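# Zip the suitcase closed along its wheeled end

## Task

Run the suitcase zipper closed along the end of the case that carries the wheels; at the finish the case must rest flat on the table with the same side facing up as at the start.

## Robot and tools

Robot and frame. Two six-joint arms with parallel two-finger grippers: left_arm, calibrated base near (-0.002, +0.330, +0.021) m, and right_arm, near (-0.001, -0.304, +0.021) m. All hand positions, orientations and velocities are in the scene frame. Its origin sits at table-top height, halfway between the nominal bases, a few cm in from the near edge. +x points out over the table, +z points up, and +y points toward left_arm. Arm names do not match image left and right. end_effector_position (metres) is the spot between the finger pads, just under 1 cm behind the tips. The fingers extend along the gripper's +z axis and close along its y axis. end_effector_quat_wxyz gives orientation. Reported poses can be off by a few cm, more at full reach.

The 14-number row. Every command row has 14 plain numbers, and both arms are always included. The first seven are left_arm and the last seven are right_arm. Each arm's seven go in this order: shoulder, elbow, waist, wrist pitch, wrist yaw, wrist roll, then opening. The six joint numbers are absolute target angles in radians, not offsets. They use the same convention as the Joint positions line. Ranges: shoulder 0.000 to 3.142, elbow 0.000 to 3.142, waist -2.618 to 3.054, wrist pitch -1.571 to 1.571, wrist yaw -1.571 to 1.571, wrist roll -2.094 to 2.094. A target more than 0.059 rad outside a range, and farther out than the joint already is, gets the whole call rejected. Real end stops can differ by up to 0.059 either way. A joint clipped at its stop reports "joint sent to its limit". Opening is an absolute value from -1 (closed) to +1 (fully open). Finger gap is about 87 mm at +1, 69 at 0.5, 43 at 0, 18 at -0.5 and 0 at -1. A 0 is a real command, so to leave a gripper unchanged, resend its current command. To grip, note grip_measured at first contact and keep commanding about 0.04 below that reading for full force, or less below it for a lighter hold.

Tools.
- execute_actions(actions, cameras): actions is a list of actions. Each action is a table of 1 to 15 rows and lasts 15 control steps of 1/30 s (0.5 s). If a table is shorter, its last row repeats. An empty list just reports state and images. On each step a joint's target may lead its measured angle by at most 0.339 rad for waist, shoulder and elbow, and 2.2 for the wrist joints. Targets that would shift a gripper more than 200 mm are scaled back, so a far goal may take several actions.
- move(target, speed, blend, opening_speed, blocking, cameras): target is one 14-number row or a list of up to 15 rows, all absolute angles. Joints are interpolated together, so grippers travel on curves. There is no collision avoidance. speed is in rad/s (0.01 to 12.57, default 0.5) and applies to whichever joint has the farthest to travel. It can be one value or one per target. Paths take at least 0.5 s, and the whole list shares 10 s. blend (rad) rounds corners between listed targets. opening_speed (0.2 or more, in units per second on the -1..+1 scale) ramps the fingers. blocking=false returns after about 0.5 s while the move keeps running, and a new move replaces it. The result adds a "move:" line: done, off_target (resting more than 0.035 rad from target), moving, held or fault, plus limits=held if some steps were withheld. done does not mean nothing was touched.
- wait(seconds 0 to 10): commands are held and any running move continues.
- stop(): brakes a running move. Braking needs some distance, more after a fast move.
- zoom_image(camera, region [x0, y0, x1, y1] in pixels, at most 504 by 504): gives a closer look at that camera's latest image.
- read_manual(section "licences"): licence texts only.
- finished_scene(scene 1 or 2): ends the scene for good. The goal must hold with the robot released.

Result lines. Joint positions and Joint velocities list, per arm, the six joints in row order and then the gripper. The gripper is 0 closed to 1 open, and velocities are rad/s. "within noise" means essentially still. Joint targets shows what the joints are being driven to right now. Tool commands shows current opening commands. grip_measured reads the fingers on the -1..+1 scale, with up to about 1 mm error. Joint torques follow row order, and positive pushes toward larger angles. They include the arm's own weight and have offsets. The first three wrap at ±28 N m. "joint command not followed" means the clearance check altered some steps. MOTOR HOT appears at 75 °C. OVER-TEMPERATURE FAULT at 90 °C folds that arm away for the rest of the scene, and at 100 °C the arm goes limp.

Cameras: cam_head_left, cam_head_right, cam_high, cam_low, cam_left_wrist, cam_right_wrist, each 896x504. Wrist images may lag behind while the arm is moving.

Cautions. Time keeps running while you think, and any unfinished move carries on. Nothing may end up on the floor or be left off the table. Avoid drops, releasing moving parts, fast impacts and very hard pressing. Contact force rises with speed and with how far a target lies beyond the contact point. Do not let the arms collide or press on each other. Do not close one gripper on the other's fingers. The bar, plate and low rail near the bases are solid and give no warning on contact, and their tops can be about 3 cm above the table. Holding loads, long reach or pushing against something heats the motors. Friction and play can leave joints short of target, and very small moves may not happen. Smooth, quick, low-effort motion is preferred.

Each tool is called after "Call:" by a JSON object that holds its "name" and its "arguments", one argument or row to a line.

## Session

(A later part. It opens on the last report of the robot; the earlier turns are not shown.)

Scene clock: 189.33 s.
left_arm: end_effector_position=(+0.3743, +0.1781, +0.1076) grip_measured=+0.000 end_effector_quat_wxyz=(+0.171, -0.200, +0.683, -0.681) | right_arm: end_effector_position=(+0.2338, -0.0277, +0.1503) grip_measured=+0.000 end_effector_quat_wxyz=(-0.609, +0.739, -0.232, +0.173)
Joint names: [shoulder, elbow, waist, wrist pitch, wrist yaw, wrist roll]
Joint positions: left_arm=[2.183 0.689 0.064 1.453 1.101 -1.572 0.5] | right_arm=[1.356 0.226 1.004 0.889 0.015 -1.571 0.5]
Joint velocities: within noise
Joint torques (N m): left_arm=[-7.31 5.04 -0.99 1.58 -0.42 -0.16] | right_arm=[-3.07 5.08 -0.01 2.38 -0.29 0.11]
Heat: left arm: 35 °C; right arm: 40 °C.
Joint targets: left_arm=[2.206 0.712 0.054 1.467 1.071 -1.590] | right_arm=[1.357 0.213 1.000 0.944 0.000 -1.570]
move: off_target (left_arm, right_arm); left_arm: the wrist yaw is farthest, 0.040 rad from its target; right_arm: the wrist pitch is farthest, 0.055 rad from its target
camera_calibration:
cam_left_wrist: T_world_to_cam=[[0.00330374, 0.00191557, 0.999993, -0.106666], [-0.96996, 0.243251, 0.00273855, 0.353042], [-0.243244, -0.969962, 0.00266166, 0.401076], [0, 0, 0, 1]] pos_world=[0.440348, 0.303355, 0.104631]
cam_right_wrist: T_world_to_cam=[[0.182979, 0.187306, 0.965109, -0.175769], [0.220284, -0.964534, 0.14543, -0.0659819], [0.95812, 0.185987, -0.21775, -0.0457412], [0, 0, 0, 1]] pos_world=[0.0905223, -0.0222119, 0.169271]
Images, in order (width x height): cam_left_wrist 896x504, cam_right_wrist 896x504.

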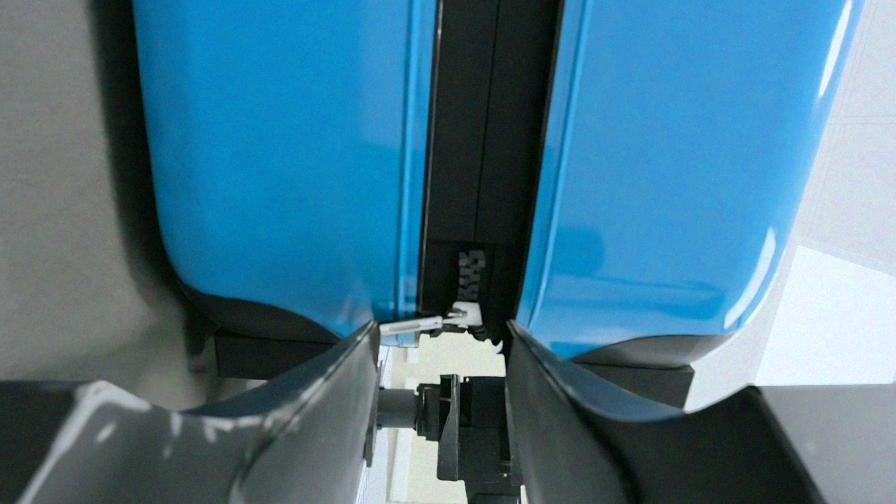

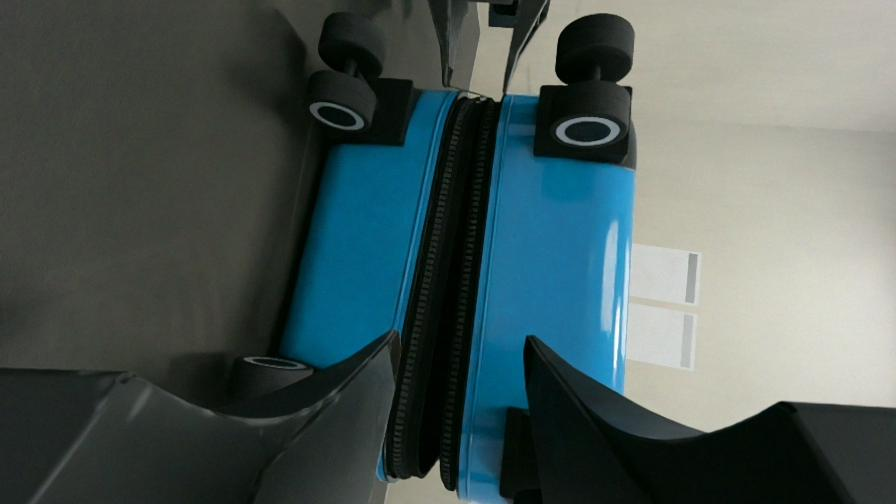

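Call:
{"name": "move", "arguments": {
  "target": [
    [2.207,0.712,0.052,1.467,1.061,-1.59,0.25, 1.357,0.213,1.0,0.944,0,-1.57,0],
    [2.215,0.731,0.025,1.456,1.037,-1.59,0.25, 1.357,0.213,1.0,0.944,0,-1.57,0]
  ],
  "speed": 0.15,
  "cameras": ["cam_left_wrist","cam_right_wrist"]
}}

Call:
{"name": "zoom_image", "arguments": {
  "camera": "cam_right_wrist",
  "region": [360, 0, 610, 200]
}}

Call:
{"name": "zoom_image", "arguments": {
  "camera": "cam_left_wrist",
  "region": [340, 260, 560, 440]
}}

Scene clock: 197.17 s.
left_arm: end_effector_position=(+0.3759, +0.1724, +0.1064) grip_measured=+0.250 end_effector_quat_wxyz=(+0.169, -0.197, +0.684, -0.681) | right_arm: end_effector_position=(+0.2338, -0.0277, +0.1503) grip_measured=+0.000 end_effector_quat_wxyz=(-0.609, +0.739, -0.232, +0.173)
Joint names: [shoulder, elbow, waist, wrist pitch, wrist yaw, wrist roll]
Joint positions: left_arm=[2.192 0.7 0.047 1.453 1.091 -1.572 0.625] | right_arm=[1.356 0.226 1.004 0.889 0.015 -1.571 0.5]
Joint velocities: within noise
Joint torques (N m): left_arm=[-7.41 5.6 -1.96 1.47 -0.63 -0.17] | right_arm=[-3.07 5.08 -0.01 2.38 -0.29 0.11]
Heat: left arm: 34 °C; right arm: 40 °C.
Joint targets: left_arm=[2.215 0.731 0.025 1.456 1.037 -1.590] | right_arm=[1.357 0.213 1.000 0.944 0.000 -1.570]
move: off_target (left_arm, right_arm); left_arm: the wrist yaw is farthest, 0.054 rad from its target; right_arm: the wrist pitch is farthest, 0.055 rad from its target
camera_calibration:
cam_left_wrist: T_world_to_cam=[[0.00172341, 0.00141794, 0.999998, -0.104813], [-0.968458, 0.249172, 0.00131574, 0.354465], [-0.24917, -0.968458, 0.00180264, 0.397986], [0, 0, 0, 1]] pos_world=[0.442632, 0.297259, 0.103629]
cam_right_wrist: T_world_to_cam=[[0.182979, 0.187306, 0.965109, -0.175769], [0.220284, -0.964534, 0.14543, -0.0659819], [0.95812, 0.185987, -0.21775, -0.0457412], [0, 0, 0, 1]] pos_world=[0.0905223, -0.0222119, 0.169271]
Images, in order (width x height): cam_left_wrist 896x504, cam_right_wrist 896x504.

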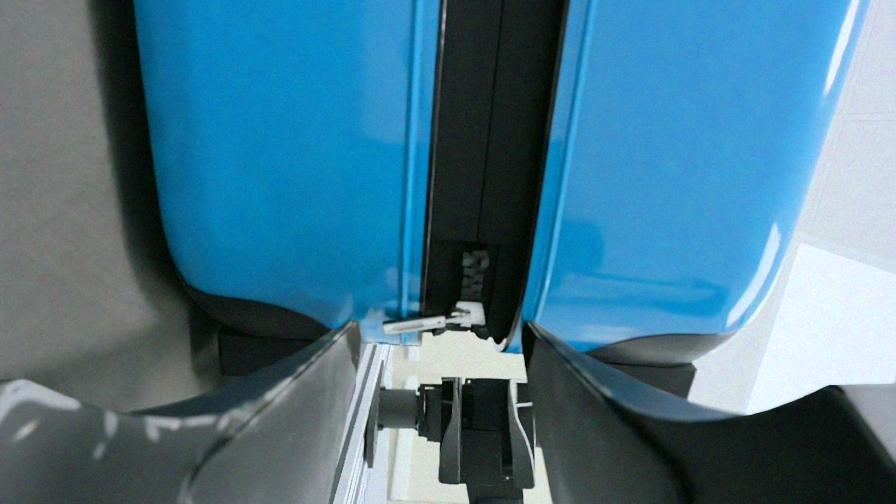

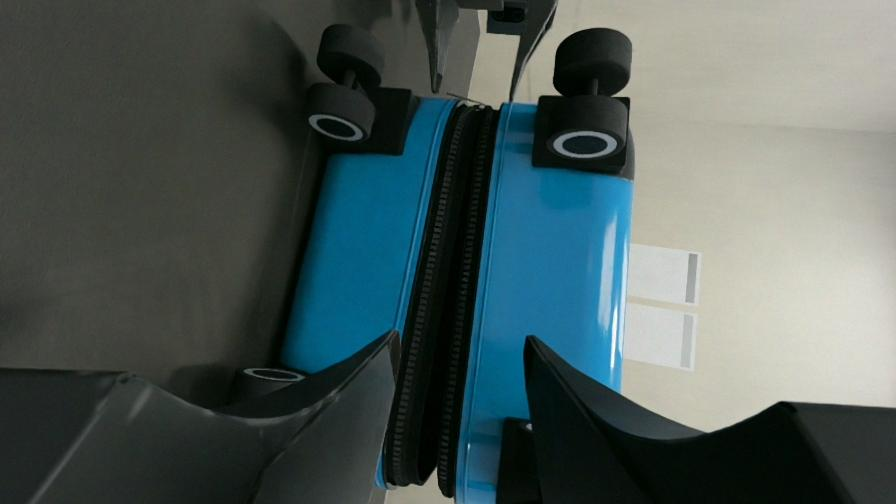

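Scaled by 2.016 from the camera's 896x504 image, which has a finer 1280x720 frame.

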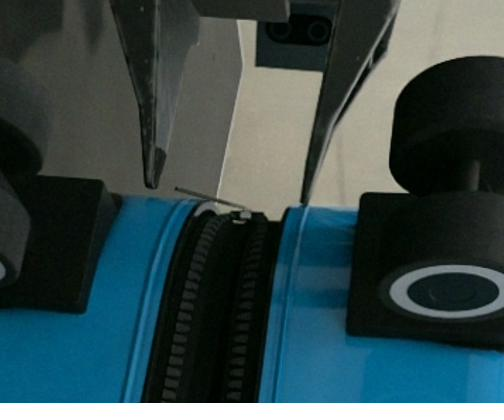

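Scaled by 2.291 from the camera's 896x504 image, which has a finer 1280x720 frame.

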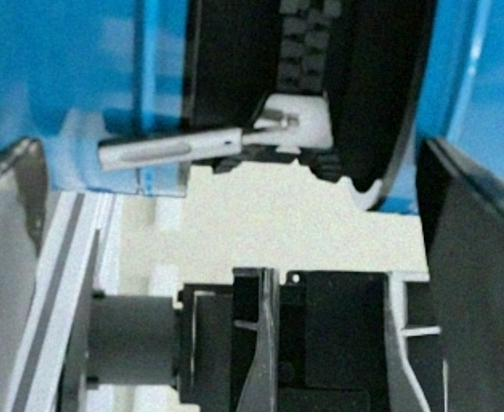

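Call:
{"name": "move", "arguments": {
  "target": [
    [2.215,0.731,0.05,1.456,1.062,-1.59,0.25, 1.357,0.213,1.0,0.944,0,-1.57,0],
    [2.240,0.731,0.05,1.478,1.062,-1.59,0.08, 1.357,0.213,1.0,0.944,0,-1.57,0],
    [2.245,0.743,0.015,1.471,1.027,-1.59,0.08, 1.357,0.213,1.0,0.944,0,-1.57,0]
  ],
  "speed": 0.15,
  "cameras": ["cam_left_wrist","cam_right_wrist"]
}}

Call:
{"name": "zoom_image", "arguments": {
  "camera": "cam_right_wrist",
  "region": [360, 0, 610, 200]
}}

Call:
{"name": "zoom_image", "arguments": {
  "camera": "cam_left_wrist",
  "region": [340, 260, 560, 440]
}}

Scene clock: 208.97 s.
left_arm: end_effector_position=(+0.3818, +0.1726, +0.1000) grip_measured=+0.080 end_effector_quat_wxyz=(+0.173, -0.209, +0.683, -0.678) | right_arm: end_effector_position=(+0.2338, -0.0277, +0.1503) grip_measured=+0.000 end_effector_quat_wxyz=(-0.609, +0.739, -0.232, +0.173)
Joint names: [shoulder, elbow, waist, wrist pitch, wrist yaw, wrist roll]
Joint positions: left_arm=[2.216 0.712 0.044 1.453 1.066 -1.572 0.54] | right_arm=[1.356 0.226 1.004 0.889 0.015 -1.571 0.5]
Joint velocities: within noise
Joint torques (N m): left_arm=[-6.93 5.55 -2.5 1.64 -0.51 -0.13] | right_arm=[-3.07 5.08 -0.02 2.38 -0.29 0.11]
Heat: left arm: 34 °C; right arm: 41 °C.
Joint targets: left_arm=[2.246 0.743 0.014 1.471 1.025 -1.590] | right_arm=[1.357 0.213 1.000 0.944 0.000 -1.570]
move: off_target (left_arm, right_arm); left_arm: the wrist yaw is farthest, 0.039 rad from its target; right_arm: the wrist pitch is farthest, 0.055 rad from its target
camera_calibration:
cam_left_wrist: T_world_to_cam=[[0.014118, 0.00106113, 0.9999, -0.103036], [-0.973474, 0.228397, 0.0135025, 0.364499], [-0.22836, -0.973567, 0.00425749, 0.39236], [0, 0, 0, 1]] pos_world=[0.445884, 0.298847, 0.0964339]
cam_right_wrist: T_world_to_cam=[[0.182979, 0.187306, 0.965109, -0.175769], [0.220284, -0.964534, 0.14543, -0.0659819], [0.95812, 0.185987, -0.21775, -0.0457412], [0, 0, 0, 1]] pos_world=[0.0905223, -0.0222119, 0.169271]
Images, in order (width x height): cam_left_wrist 896x504, cam_right_wrist 896x504.

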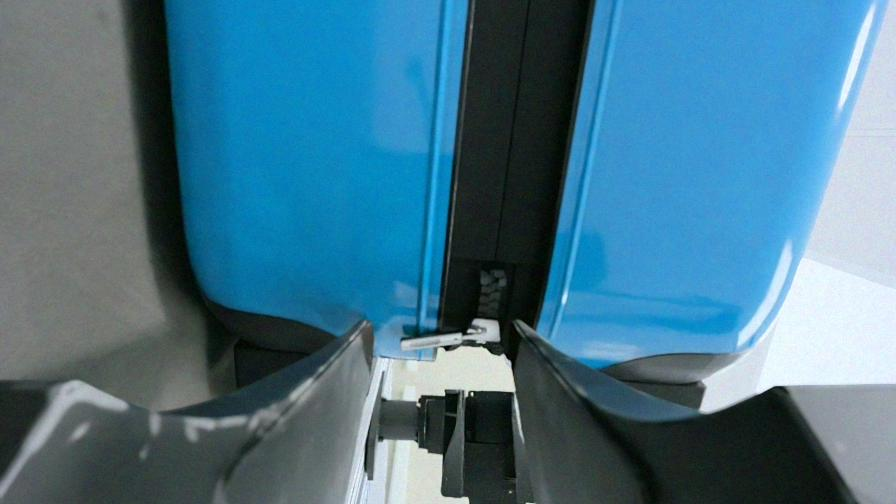

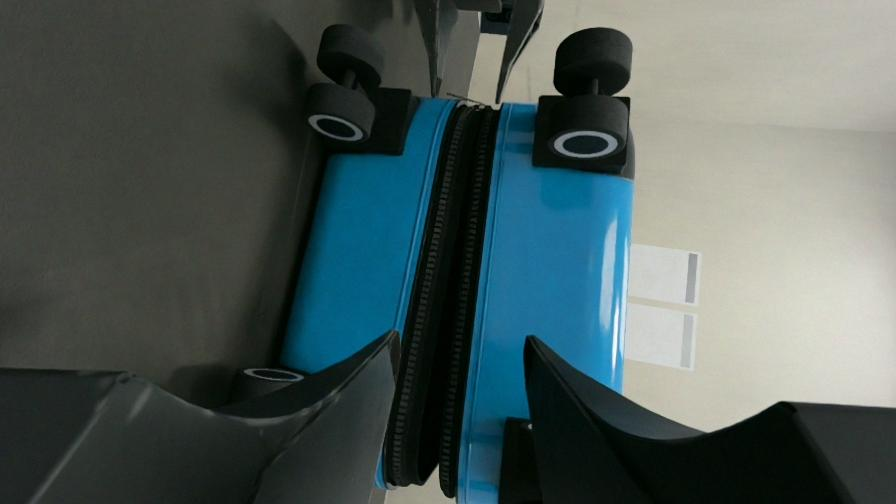

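Scaled by 2.016 from the camera's 896x504 image, which has a finer 1280x720 frame.

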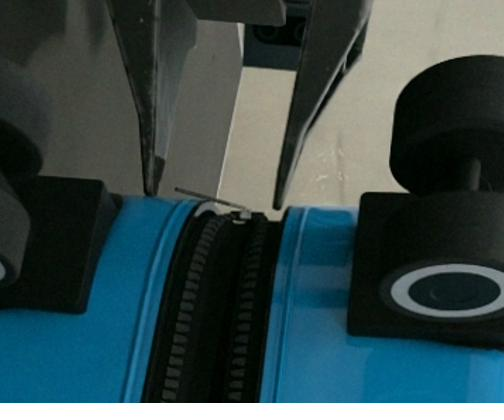

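Scaled by 2.291 from the camera's 896x504 image, which has a finer 1280x720 frame.

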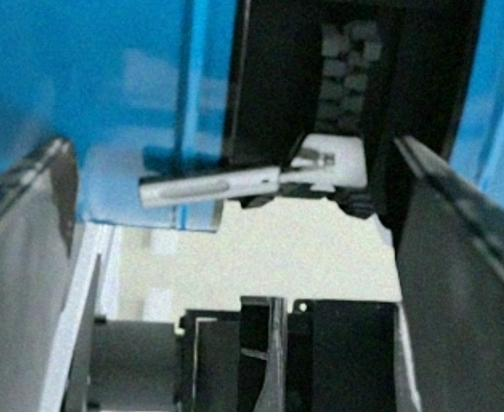

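Call:
{"name": "move", "arguments": {
  "target": [
    [2.227,0.743,0.02,1.453,1.032,-1.59,0.08, 1.357,0.213,1.0,0.944,0,-1.57,0],
    [2.227,0.743,0.02,1.453,1.032,-1.59,-0.25, 1.357,0.213,1.0,0.944,0,-1.57,0]
  ],
  "speed": 0.15,
  "opening_speed": 0.5,
  "cameras": ["cam_left_wrist","cam_right_wrist"]
}}

Call:
{"name": "zoom_image", "arguments": {
  "camera": "cam_right_wrist",
  "region": [360, 0, 610, 200]
}}

Call:
{"name": "zoom_image", "arguments": {
  "camera": "cam_left_wrist",
  "region": [340, 260, 560, 440]
}}

Scene clock: 216.90 s.
left_arm: end_effector_position=(+0.3818, +0.1726, +0.0989) grip_measured=-0.249 end_effector_quat_wxyz=(+0.171, -0.210, +0.684, -0.677) | right_arm: end_effector_position=(+0.2338, -0.0277, +0.1503) grip_measured=+0.000 end_effector_quat_wxyz=(-0.609, +0.739, -0.232, +0.173)
Joint names: [shoulder, elbow, waist, wrist pitch, wrist yaw, wrist roll]
Joint positions: left_arm=[2.216 0.712 0.044 1.445 1.066 -1.569 0.375] | right_arm=[1.356 0.226 1.004 0.889 0.015 -1.571 0.5]
Joint velocities: within noise
Joint torques (N m): left_arm=[-8.61 5.53 -2.03 1.56 -0.44 -0.13] | right_arm=[-3.06 5.08 -0.01 2.38 -0.29 0.11]
Heat: left arm: 34 °C; right arm: 41 °C.
Joint targets: left_arm=[2.227 0.743 0.020 1.453 1.032 -1.587] | right_arm=[1.357 0.213 1.000 0.944 0.000 -1.570]
move: off_target (right_arm); right_arm: the wrist pitch is farthest, 0.055 rad from its target
camera_calibration:
cam_left_wrist: T_world_to_cam=[[0.0191518, -0.000273399, 0.999817, -0.103673], [-0.973364, 0.2285, 0.0187076, 0.363934], [-0.228463, -0.973544, 0.00411007, 0.392418], [0, 0, 0, 1]] pos_world=[0.445879, 0.298849, 0.0952325]
cam_right_wrist: T_world_to_cam=[[0.182979, 0.187306, 0.965109, -0.175769], [0.220284, -0.964534, 0.14543, -0.0659819], [0.95812, 0.185987, -0.21775, -0.0457412], [0, 0, 0, 1]] pos_world=[0.0905223, -0.0222119, 0.169271]
Images, in order (width x height): cam_left_wrist 896x504, cam_right_wrist 896x504.

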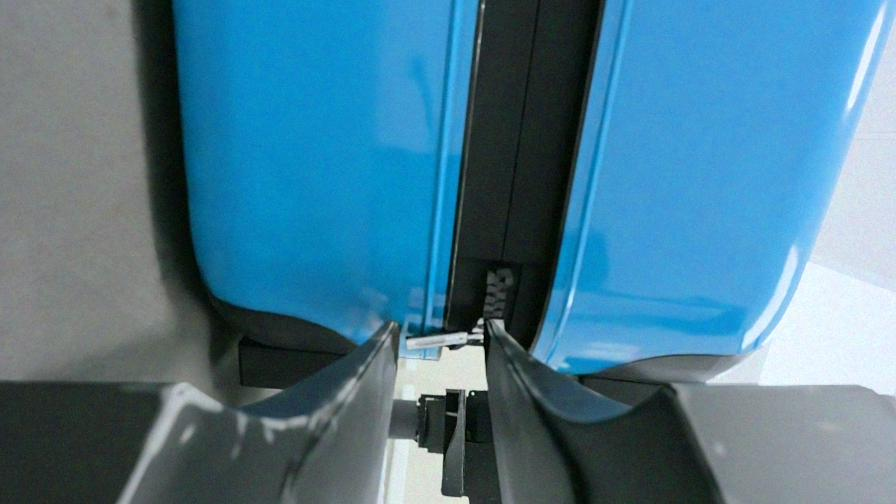

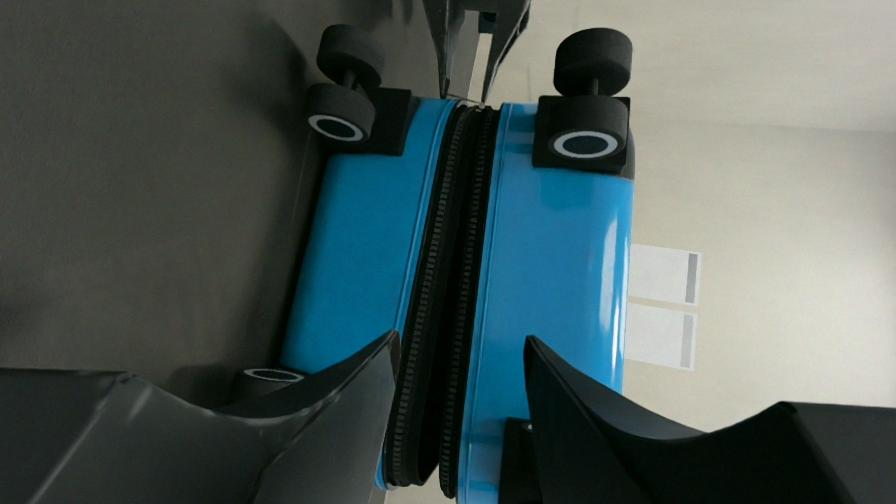

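Scaled by 2.016 from the camera's 896x504 image, which has a finer 1280x720 frame.

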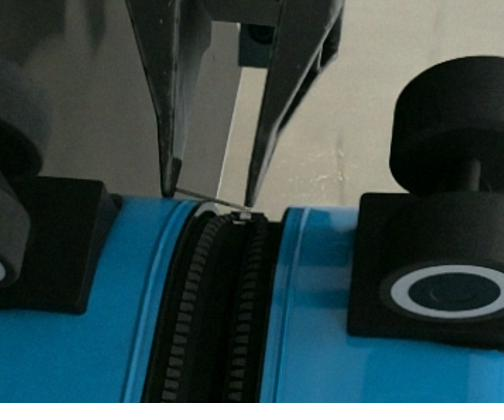

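Scaled by 2.291 from the camera's 896x504 image, which has a finer 1280x720 frame.

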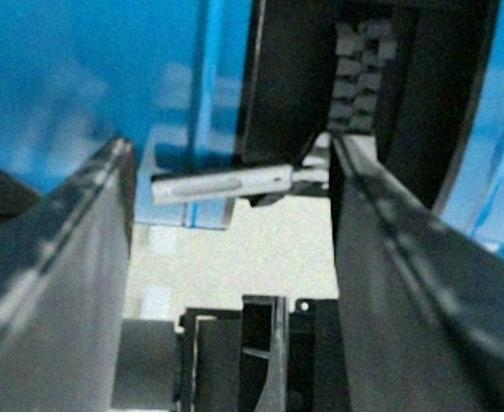

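Call:
{"name": "move", "arguments": {
  "target": [
    [2.205,0.743,0.02,1.435,1.032,-1.587,-0.25, 1.357,0.213,1.0,0.944,0,-1.57,0],
    [2.205,0.743,0.02,1.435,1.032,-1.587,-0.6, 1.357,0.213,1.0,0.944,0,-1.57,0]
  ],
  "speed": 0.15,
  "opening_speed": 0.5,
  "cameras": ["cam_left_wrist","cam_right_wrist"]
}}

Call:
{"name": "zoom_image", "arguments": {
  "camera": "cam_right_wrist",
  "region": [360, 0, 610, 200]
}}

Call:
{"name": "zoom_image", "arguments": {
  "camera": "cam_left_wrist",
  "region": [340, 260, 560, 440]
}}

Scene clock: 224.97 s.
left_arm: end_effector_position=(+0.3808, +0.1708, +0.0953) grip_measured=-0.597 end_effector_quat_wxyz=(+0.162, -0.215, +0.687, -0.674) | right_arm: end_effector_position=(+0.2338, -0.0277, +0.1503) grip_measured=+0.000 end_effector_quat_wxyz=(-0.609, +0.739, -0.232, +0.173)
Joint names: [shoulder, elbow, waist, wrist pitch, wrist yaw, wrist roll]
Joint positions: left_arm=[2.216 0.712 0.04 1.417 1.066 -1.561 0.201] | right_arm=[1.356 0.226 1.004 0.889 0.015 -1.571 0.5]
Joint velocities: within noise
Joint torques (N m): left_arm=[-10.62 5.65 -1.78 1.6 -0.41 -0.18] | right_arm=[-3.06 5.08 -0.02 2.38 -0.29 0.11]
Heat: left arm: 34 °C; right arm: 42 °C.
Joint targets: left_arm=[2.205 0.743 0.020 1.434 1.032 -1.579] | right_arm=[1.357 0.213 1.000 0.944 0.000 -1.570]
move: off_target (right_arm); right_arm: the wrist pitch is farthest, 0.055 rad from its target
camera_calibration:
cam_left_wrist: T_world_to_cam=[[0.0401646, -0.00323806, 0.999188, -0.107388], [-0.971615, 0.233193, 0.0398119, 0.3599], [-0.233133, -0.972425, 0.00621995, 0.391832], [0, 0, 0, 1]] pos_world=[0.445347, 0.296754, 0.0905355]
cam_right_wrist: T_world_to_cam=[[0.182979, 0.187306, 0.965109, -0.175769], [0.220284, -0.964534, 0.14543, -0.0659819], [0.95812, 0.185987, -0.21775, -0.0457412], [0, 0, 0, 1]] pos_world=[0.0905223, -0.0222119, 0.169271]
Images, in order (width x height): cam_left_wrist 896x504, cam_right_wrist 896x504.

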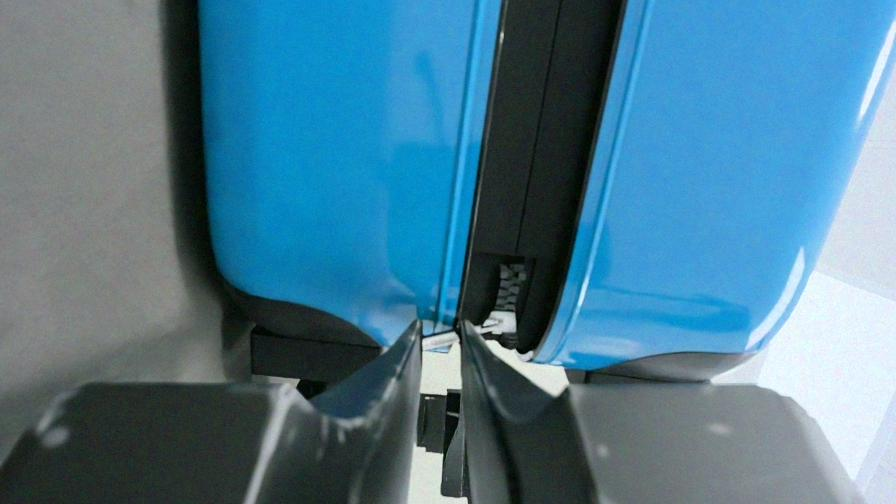

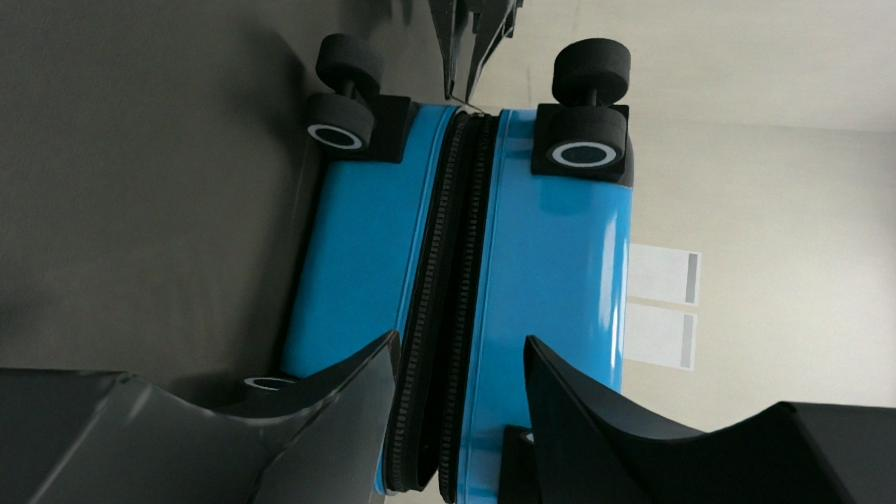

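Scaled by 2.016 from the camera's 896x504 image, which has a finer 1280x720 frame.

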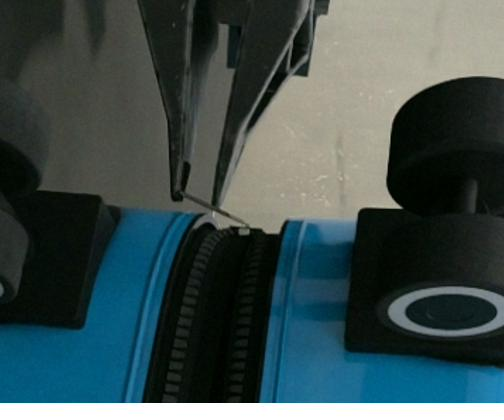

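Scaled by 2.291 from the camera's 896x504 image, which has a finer 1280x720 frame.

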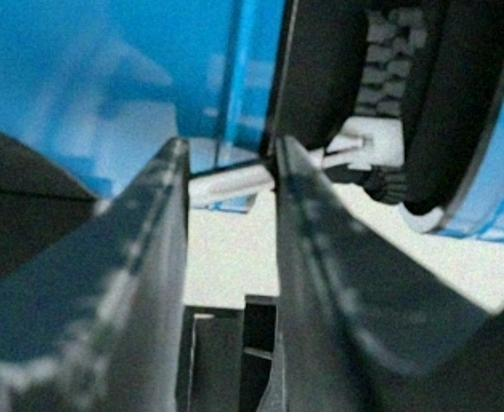

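Call:
{"name": "move", "arguments": {
  "target": [
    [2.215,0.72,0.07,1.45,1.075,-1.59,-0.5, 1.357,0.213,1.0,0.944,0,-1.57,0],
    [2.235,0.725,0.07,1.47,1.075,-1.59,0.1, 1.357,0.213,1.0,0.944,0,-1.57,0],
    [2.24,0.735,0.025,1.47,1.035,-1.59,0.1, 1.357,0.213,1.0,0.944,0,-1.57,0]
  ],
  "speed": 0.2,
  "cameras": ["cam_left_wrist","cam_right_wrist"]
}}

Call:
{"name": "zoom_image", "arguments": {
  "camera": "cam_right_wrist",
  "region": [360, 0, 610, 200]
}}

Call:
{"name": "zoom_image", "arguments": {
  "camera": "cam_left_wrist",
  "region": [340, 260, 560, 440]
}}

Scene clock: 242.67 s.
left_arm: end_effector_position=(+0.3827, +0.1682, +0.0964) grip_measured=+0.100 end_effector_quat_wxyz=(+0.159, -0.224, +0.684, -0.675) | right_arm: end_effector_position=(+0.2338, -0.0277, +0.1503) grip_measured=+0.000 end_effector_quat_wxyz=(-0.609, +0.739, -0.232, +0.173)
Joint names: [shoulder, elbow, waist, wrist pitch, wrist yaw, wrist roll]
Joint positions: left_arm=[2.216 0.714 0.03 1.419 1.049 -1.583 0.55] | right_arm=[1.356 0.226 1.004 0.889 0.015 -1.571 0.5]
Joint velocities: within noise
Joint torques (N m): left_arm=[-7.56 5.04 -0.51 1.96 -0.32 -0.17] | right_arm=[-3.07 5.08 -0.01 2.38 -0.29 0.11]
Heat: left arm: 35 °C; right arm: 43 °C.
Joint targets: left_arm=[2.240 0.737 0.025 1.472 1.026 -1.601] | right_arm=[1.357 0.213 1.000 0.944 0.000 -1.570]
move: off_target (left_arm, right_arm); target 2's new numbers were sent with left_arm's wrist pitch 0.051 rad from that target; left_arm: the wrist pitch is farthest, 0.051 rad from its target; right_arm: the wrist pitch is farthest, 0.055 rad from its target
camera_calibration:
cam_left_wrist: T_world_to_cam=[[0.0554757, 0.00675033, 0.998437, -0.116067], [-0.97283, 0.225482, 0.0525284, 0.362803], [-0.224775, -0.974224, 0.0190757, 0.385602], [0, 0, 0, 1]] pos_world=[0.446058, 0.294641, 0.0894723]
cam_right_wrist: T_world_to_cam=[[0.182979, 0.187306, 0.965109, -0.175769], [0.220284, -0.964534, 0.14543, -0.0659819], [0.95812, 0.185987, -0.21775, -0.0457412], [0, 0, 0, 1]] pos_world=[0.0905223, -0.0222119, 0.169271]
Images, in order (width x height): cam_left_wrist 896x504, cam_right_wrist 896x504.

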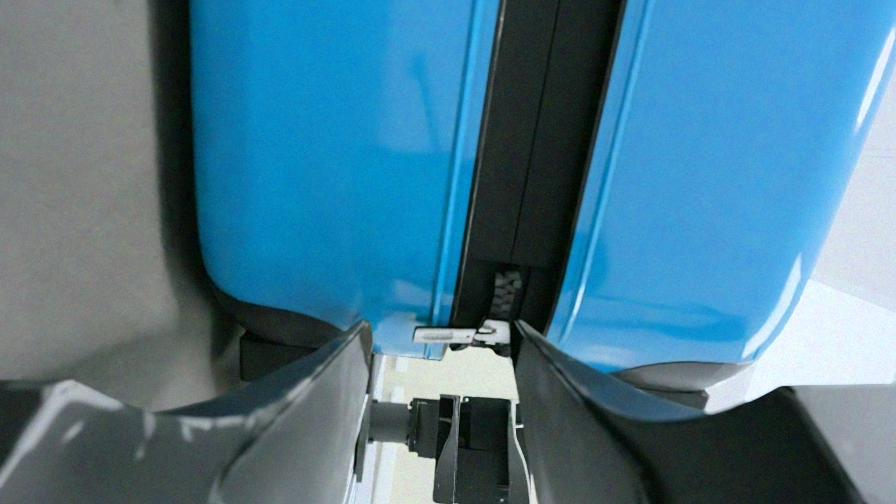

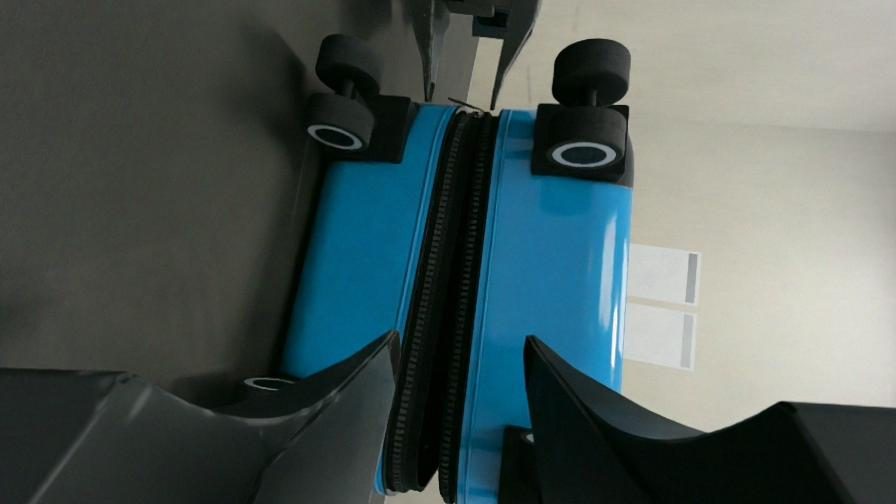

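Scaled by 2.016 from the camera's 896x504 image, which has a finer 1280x720 frame.

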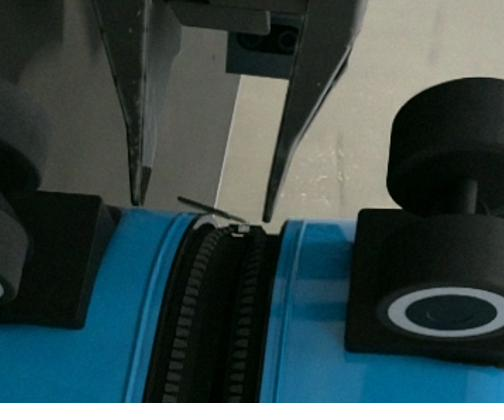

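Scaled by 2.291 from the camera's 896x504 image, which has a finer 1280x720 frame.

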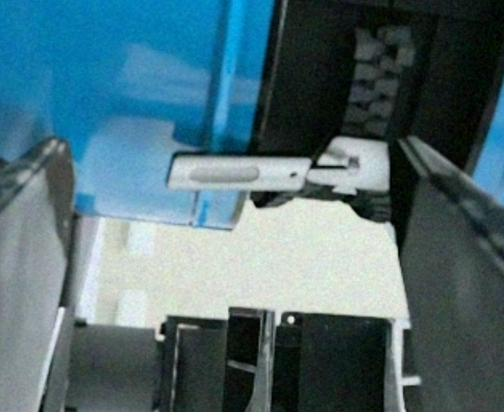

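Call:
{"name": "move", "arguments": {
  "target": [
    [2.17,0.733,0.025,1.49,1.035,-1.59,0.1, 1.357,0.213,1.0,0.944,0,-1.57,0]
  ],
  "speed": 0.1,
  "cameras": ["cam_left_wrist","cam_right_wrist"]
}}

Call:
{"name": "zoom_image", "arguments": {
  "camera": "cam_right_wrist",
  "region": [360, 0, 610, 200]
}}

Call:
{"name": "zoom_image", "arguments": {
  "camera": "cam_left_wrist",
  "region": [340, 260, 560, 440]
}}

Scene clock: 250.03 s.
left_arm: end_effector_position=(+0.3829, +0.1683, +0.0966) grip_measured=+0.100 end_effector_quat_wxyz=(+0.160, -0.224, +0.684, -0.675) | right_arm: end_effector_position=(+0.2338, -0.0277, +0.1503) grip_measured=+0.000 end_effector_quat_wxyz=(-0.609, +0.739, -0.232, +0.173)
Joint names: [shoulder, elbow, waist, wrist pitch, wrist yaw, wrist roll]
Joint positions: left_arm=[2.216 0.714 0.03 1.42 1.048 -1.583 0.55] | right_arm=[1.356 0.226 1.004 0.889 0.015 -1.571 0.5]
Joint velocities: within noise
Joint torques (N m): left_arm=[-13.75 4.7 -0.58 2.11 -0.24 -0.03] | right_arm=[-3.08 5.07 -0.01 2.38 -0.3 0.11]
Heat: left arm: 36 °C; right arm: 43 °C.
Joint targets: left_arm=[2.170 0.733 0.025 1.489 1.034 -1.590] | right_arm=[1.357 0.213 1.000 0.944 0.000 -1.570]
move: off_target (left_arm, right_arm); left_arm: the wrist pitch is farthest, 0.070 rad from its target; right_arm: the wrist pitch is farthest, 0.055 rad from its target
camera_calibration:
cam_left_wrist: T_world_to_cam=[[0.0539592, 0.00661242, 0.998521, -0.115662], [-0.973265, 0.223928, 0.0511115, 0.363624], [-0.223259, -0.974583, 0.0185186, 0.385294], [0, 0, 0, 1]] pos_world=[0.446164, 0.29484, 0.0897708]
cam_right_wrist: T_world_to_cam=[[0.182979, 0.187306, 0.965109, -0.175769], [0.220284, -0.964534, 0.14543, -0.0659819], [0.95812, 0.185987, -0.21775, -0.0457412], [0, 0, 0, 1]] pos_world=[0.0905223, -0.0222119, 0.169271]
Images, in order (width x height): cam_left_wrist 896x504, cam_right_wrist 896x504.

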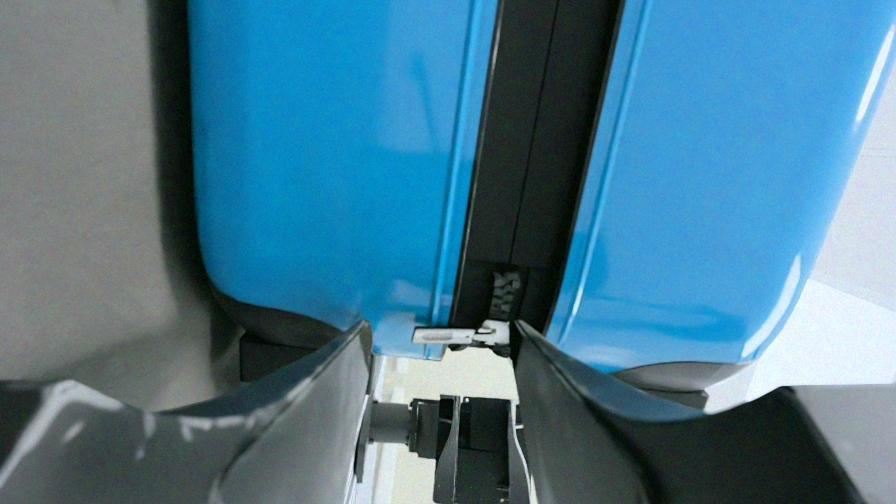

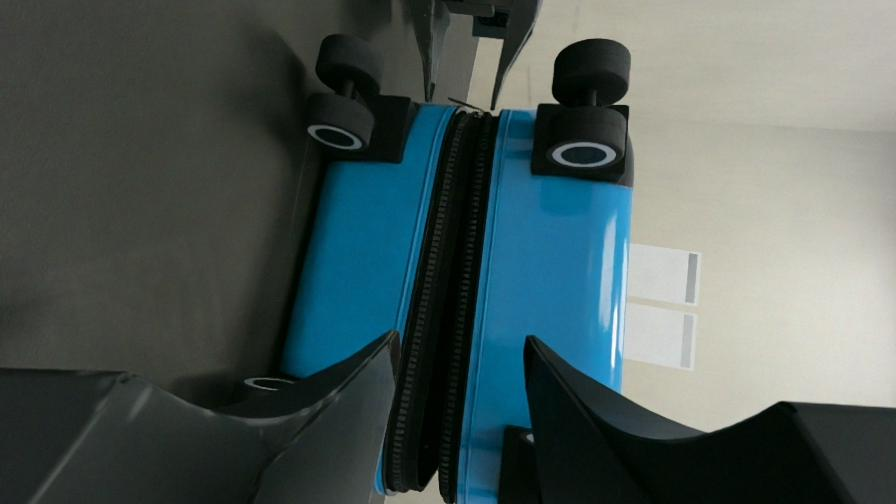

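Scaled by 2.016 from the camera's 896x504 image, which has a finer 1280x720 frame.

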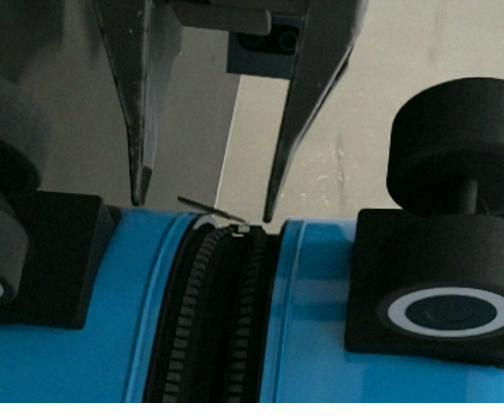

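Scaled by 2.291 from the camera's 896x504 image, which has a finer 1280x720 frame.

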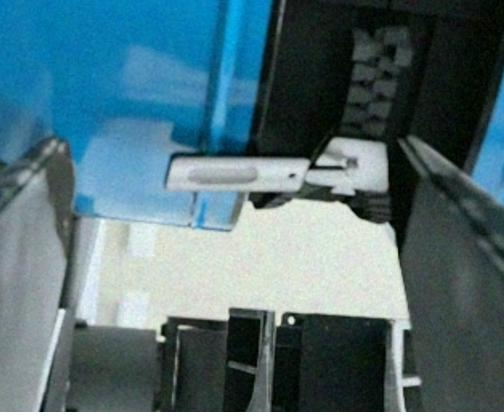

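Call:
{"name": "move", "arguments": {
  "target": [
    [2.14,0.733,0.025,1.49,1.035,-1.59,0.1, 1.357,0.213,1.0,0.944,0,-1.57,0]
  ],
  "speed": 0.1,
  "cameras": ["cam_left_wrist","cam_right_wrist"]
}}

Call:
{"name": "zoom_image", "arguments": {
  "camera": "cam_right_wrist",
  "region": [360, 0, 610, 200]
}}

Scene clock: 256.23 s.
left_arm: end_effector_position=(+0.3833, +0.1684, +0.1034) grip_measured=+0.100 end_effector_quat_wxyz=(+0.167, -0.217, +0.683, -0.677) | right_arm: end_effector_position=(+0.2338, -0.0277, +0.1503) grip_measured=+0.000 end_effector_quat_wxyz=(-0.609, +0.739, -0.232, +0.173)
Joint names: [shoulder, elbow, waist, wrist pitch, wrist yaw, wrist roll]
Joint positions: left_arm=[2.196 0.712 0.03 1.42 1.048 -1.581 0.55] | right_arm=[1.356 0.226 1.004 0.889 0.015 -1.571 0.5]
Joint velocities: within noise
Joint torques (N m): left_arm=[-14.76 4.85 -0.54 2.13 -0.23 -0.02] | right_arm=[-3.07 5.08 -0.01 2.38 -0.29 0.11]
Heat: left arm: 38 °C; right arm: 43 °C.
Joint targets: left_arm=[2.139 0.731 0.025 1.490 1.035 -1.588] | right_arm=[1.357 0.213 1.000 0.944 0.000 -1.570]
move: off_target (left_arm, right_arm); left_arm: the wrist pitch is farthest, 0.070 rad from its target; right_arm: the wrist pitch is farthest, 0.055 rad from its target
camera_calibration:
cam_left_wrist: T_world_to_cam=[[0.0342518, 0.00530796, 0.999399, -0.114863], [-0.974094, 0.22384, 0.0321957, 0.365932], [-0.223535, -0.974611, 0.0128374, 0.386043], [0, 0, 0, 1]] pos_world=[0.446681, 0.294941, 0.0980565]
cam_right_wrist: T_world_to_cam=[[0.182979, 0.187306, 0.965109, -0.175769], [0.220284, -0.964534, 0.14543, -0.0659819], [0.95812, 0.185987, -0.21775, -0.0457412], [0, 0, 0, 1]] pos_world=[0.0905223, -0.0222119, 0.169271]
Images, in order (width x height): cam_left_wrist 896x504, cam_right_wrist 896x504.

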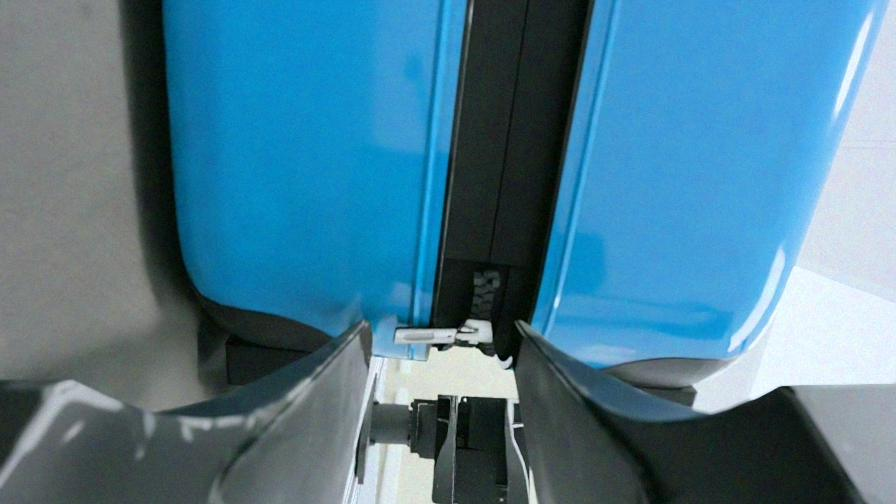

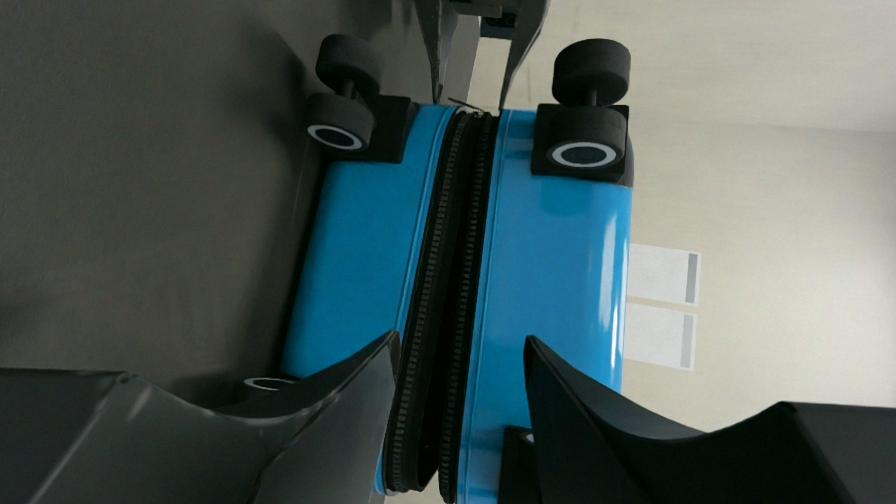

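Scaled by 2.016 from the camera's 896x504 image, which has a finer 1280x720 frame.

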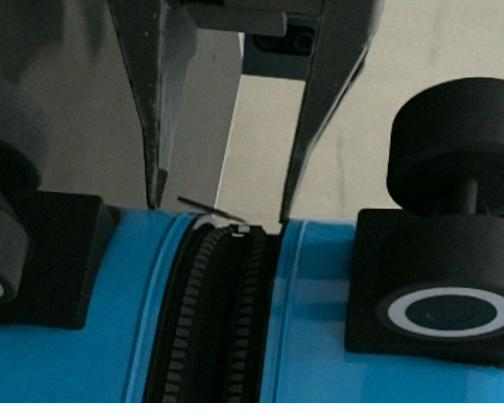

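Call:
{"name": "move", "arguments": {
  "target": [
    [2.14,0.733,0.025,1.49,1.035,-1.59,-0.15, 1.357,0.213,1.0,0.944,0,-1.57,0],
    [2.121,0.733,0.025,1.49,1.035,-1.59,-0.15, 1.357,0.213,1.0,0.944,0,-1.57,0]
  ],
  "speed": 0.1,
  "opening_speed": 0.6,
  "cameras": ["cam_left_wrist","cam_right_wrist"]
}}

Call:
{"name": "zoom_image", "arguments": {
  "camera": "cam_right_wrist",
  "region": [360, 0, 610, 200]
}}

Call:
{"name": "zoom_image", "arguments": {
  "camera": "cam_left_wrist",
  "region": [340, 260, 560, 440]
}}

Scene clock: 262.50 s.
left_arm: end_effector_position=(+0.3824, +0.1680, +0.1058) grip_measured=-0.149 end_effector_quat_wxyz=(+0.170, -0.210, +0.684, -0.678) | right_arm: end_effector_position=(+0.2338, -0.0277, +0.1503) grip_measured=+0.000 end_effector_quat_wxyz=(-0.609, +0.739, -0.232, +0.173)
Joint names: [shoulder, elbow, waist, wrist pitch, wrist yaw, wrist roll]
Joint positions: left_arm=[2.189 0.712 0.03 1.42 1.054 -1.572 0.425] | right_arm=[1.356 0.226 1.004 0.889 0.015 -1.571 0.5]
Joint velocities: within noise
Joint torques (N m): left_arm=[-15.64 4.89 -0.54 2.09 -0.23 -0.07] | right_arm=[-3.06 5.08 -0.01 2.38 -0.29 0.11]
Heat: left arm: 39 °C; right arm: 44 °C.
Joint targets: left_arm=[2.122 0.733 0.025 1.490 1.041 -1.581] | right_arm=[1.357 0.213 1.000 0.944 0.000 -1.570]
move: off_target (left_arm, right_arm); left_arm: the wrist pitch is farthest, 0.070 rad from its target; right_arm: the wrist pitch is farthest, 0.055 rad from its target
camera_calibration:
cam_left_wrist: T_world_to_cam=[[0.0187488, 0.000530946, 0.999824, -0.110548], [-0.973041, 0.229918, 0.0181245, 0.365131], [-0.229868, -0.97321, 0.00482731, 0.388549], [0, 0, 0, 1]] pos_world=[0.446675, 0.294249, 0.102035]
cam_right_wrist: T_world_to_cam=[[0.182979, 0.187306, 0.965109, -0.175769], [0.220284, -0.964534, 0.14543, -0.0659819], [0.95812, 0.185987, -0.21775, -0.0457412], [0, 0, 0, 1]] pos_world=[0.0905223, -0.0222119, 0.169271]
Images, in order (width x height): cam_left_wrist 896x504, cam_right_wrist 896x504.

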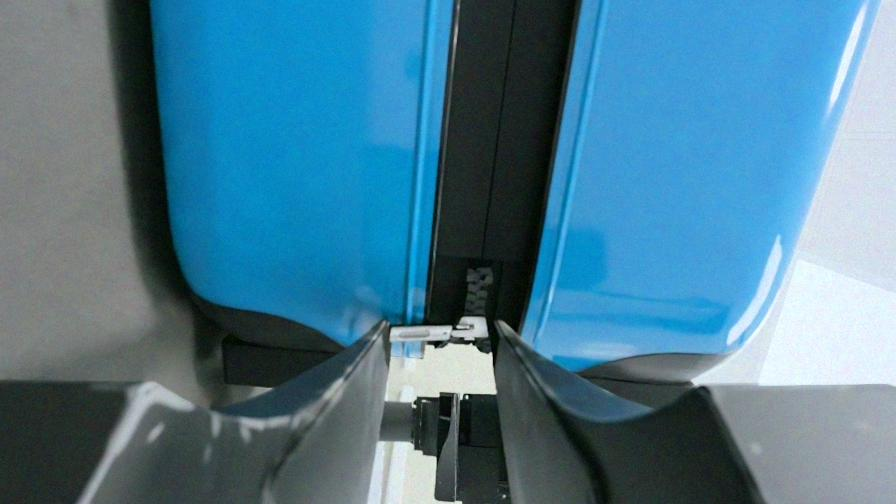

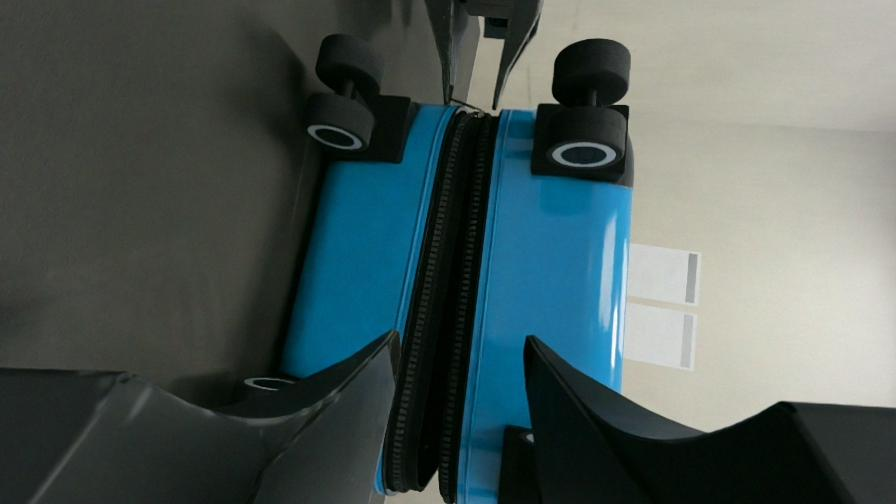

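Scaled by 2.016 from the camera's 896x504 image, which has a finer 1280x720 frame.

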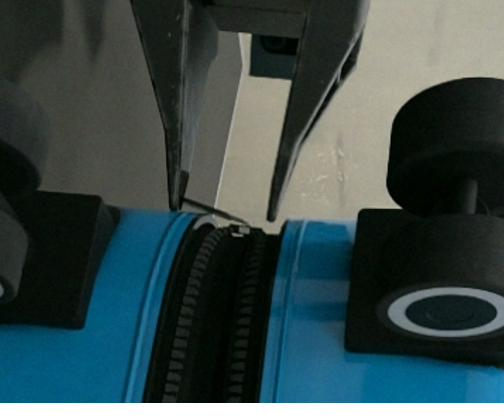

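Scaled by 2.291 from the camera's 896x504 image, which has a finer 1280x720 frame.

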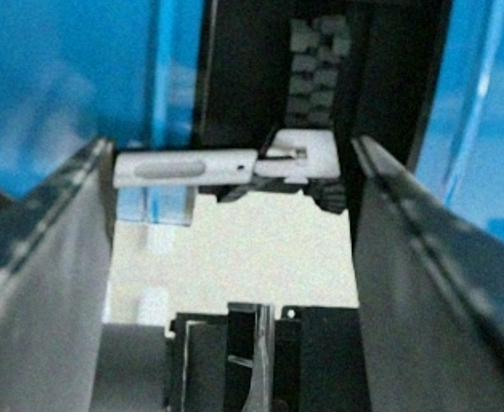

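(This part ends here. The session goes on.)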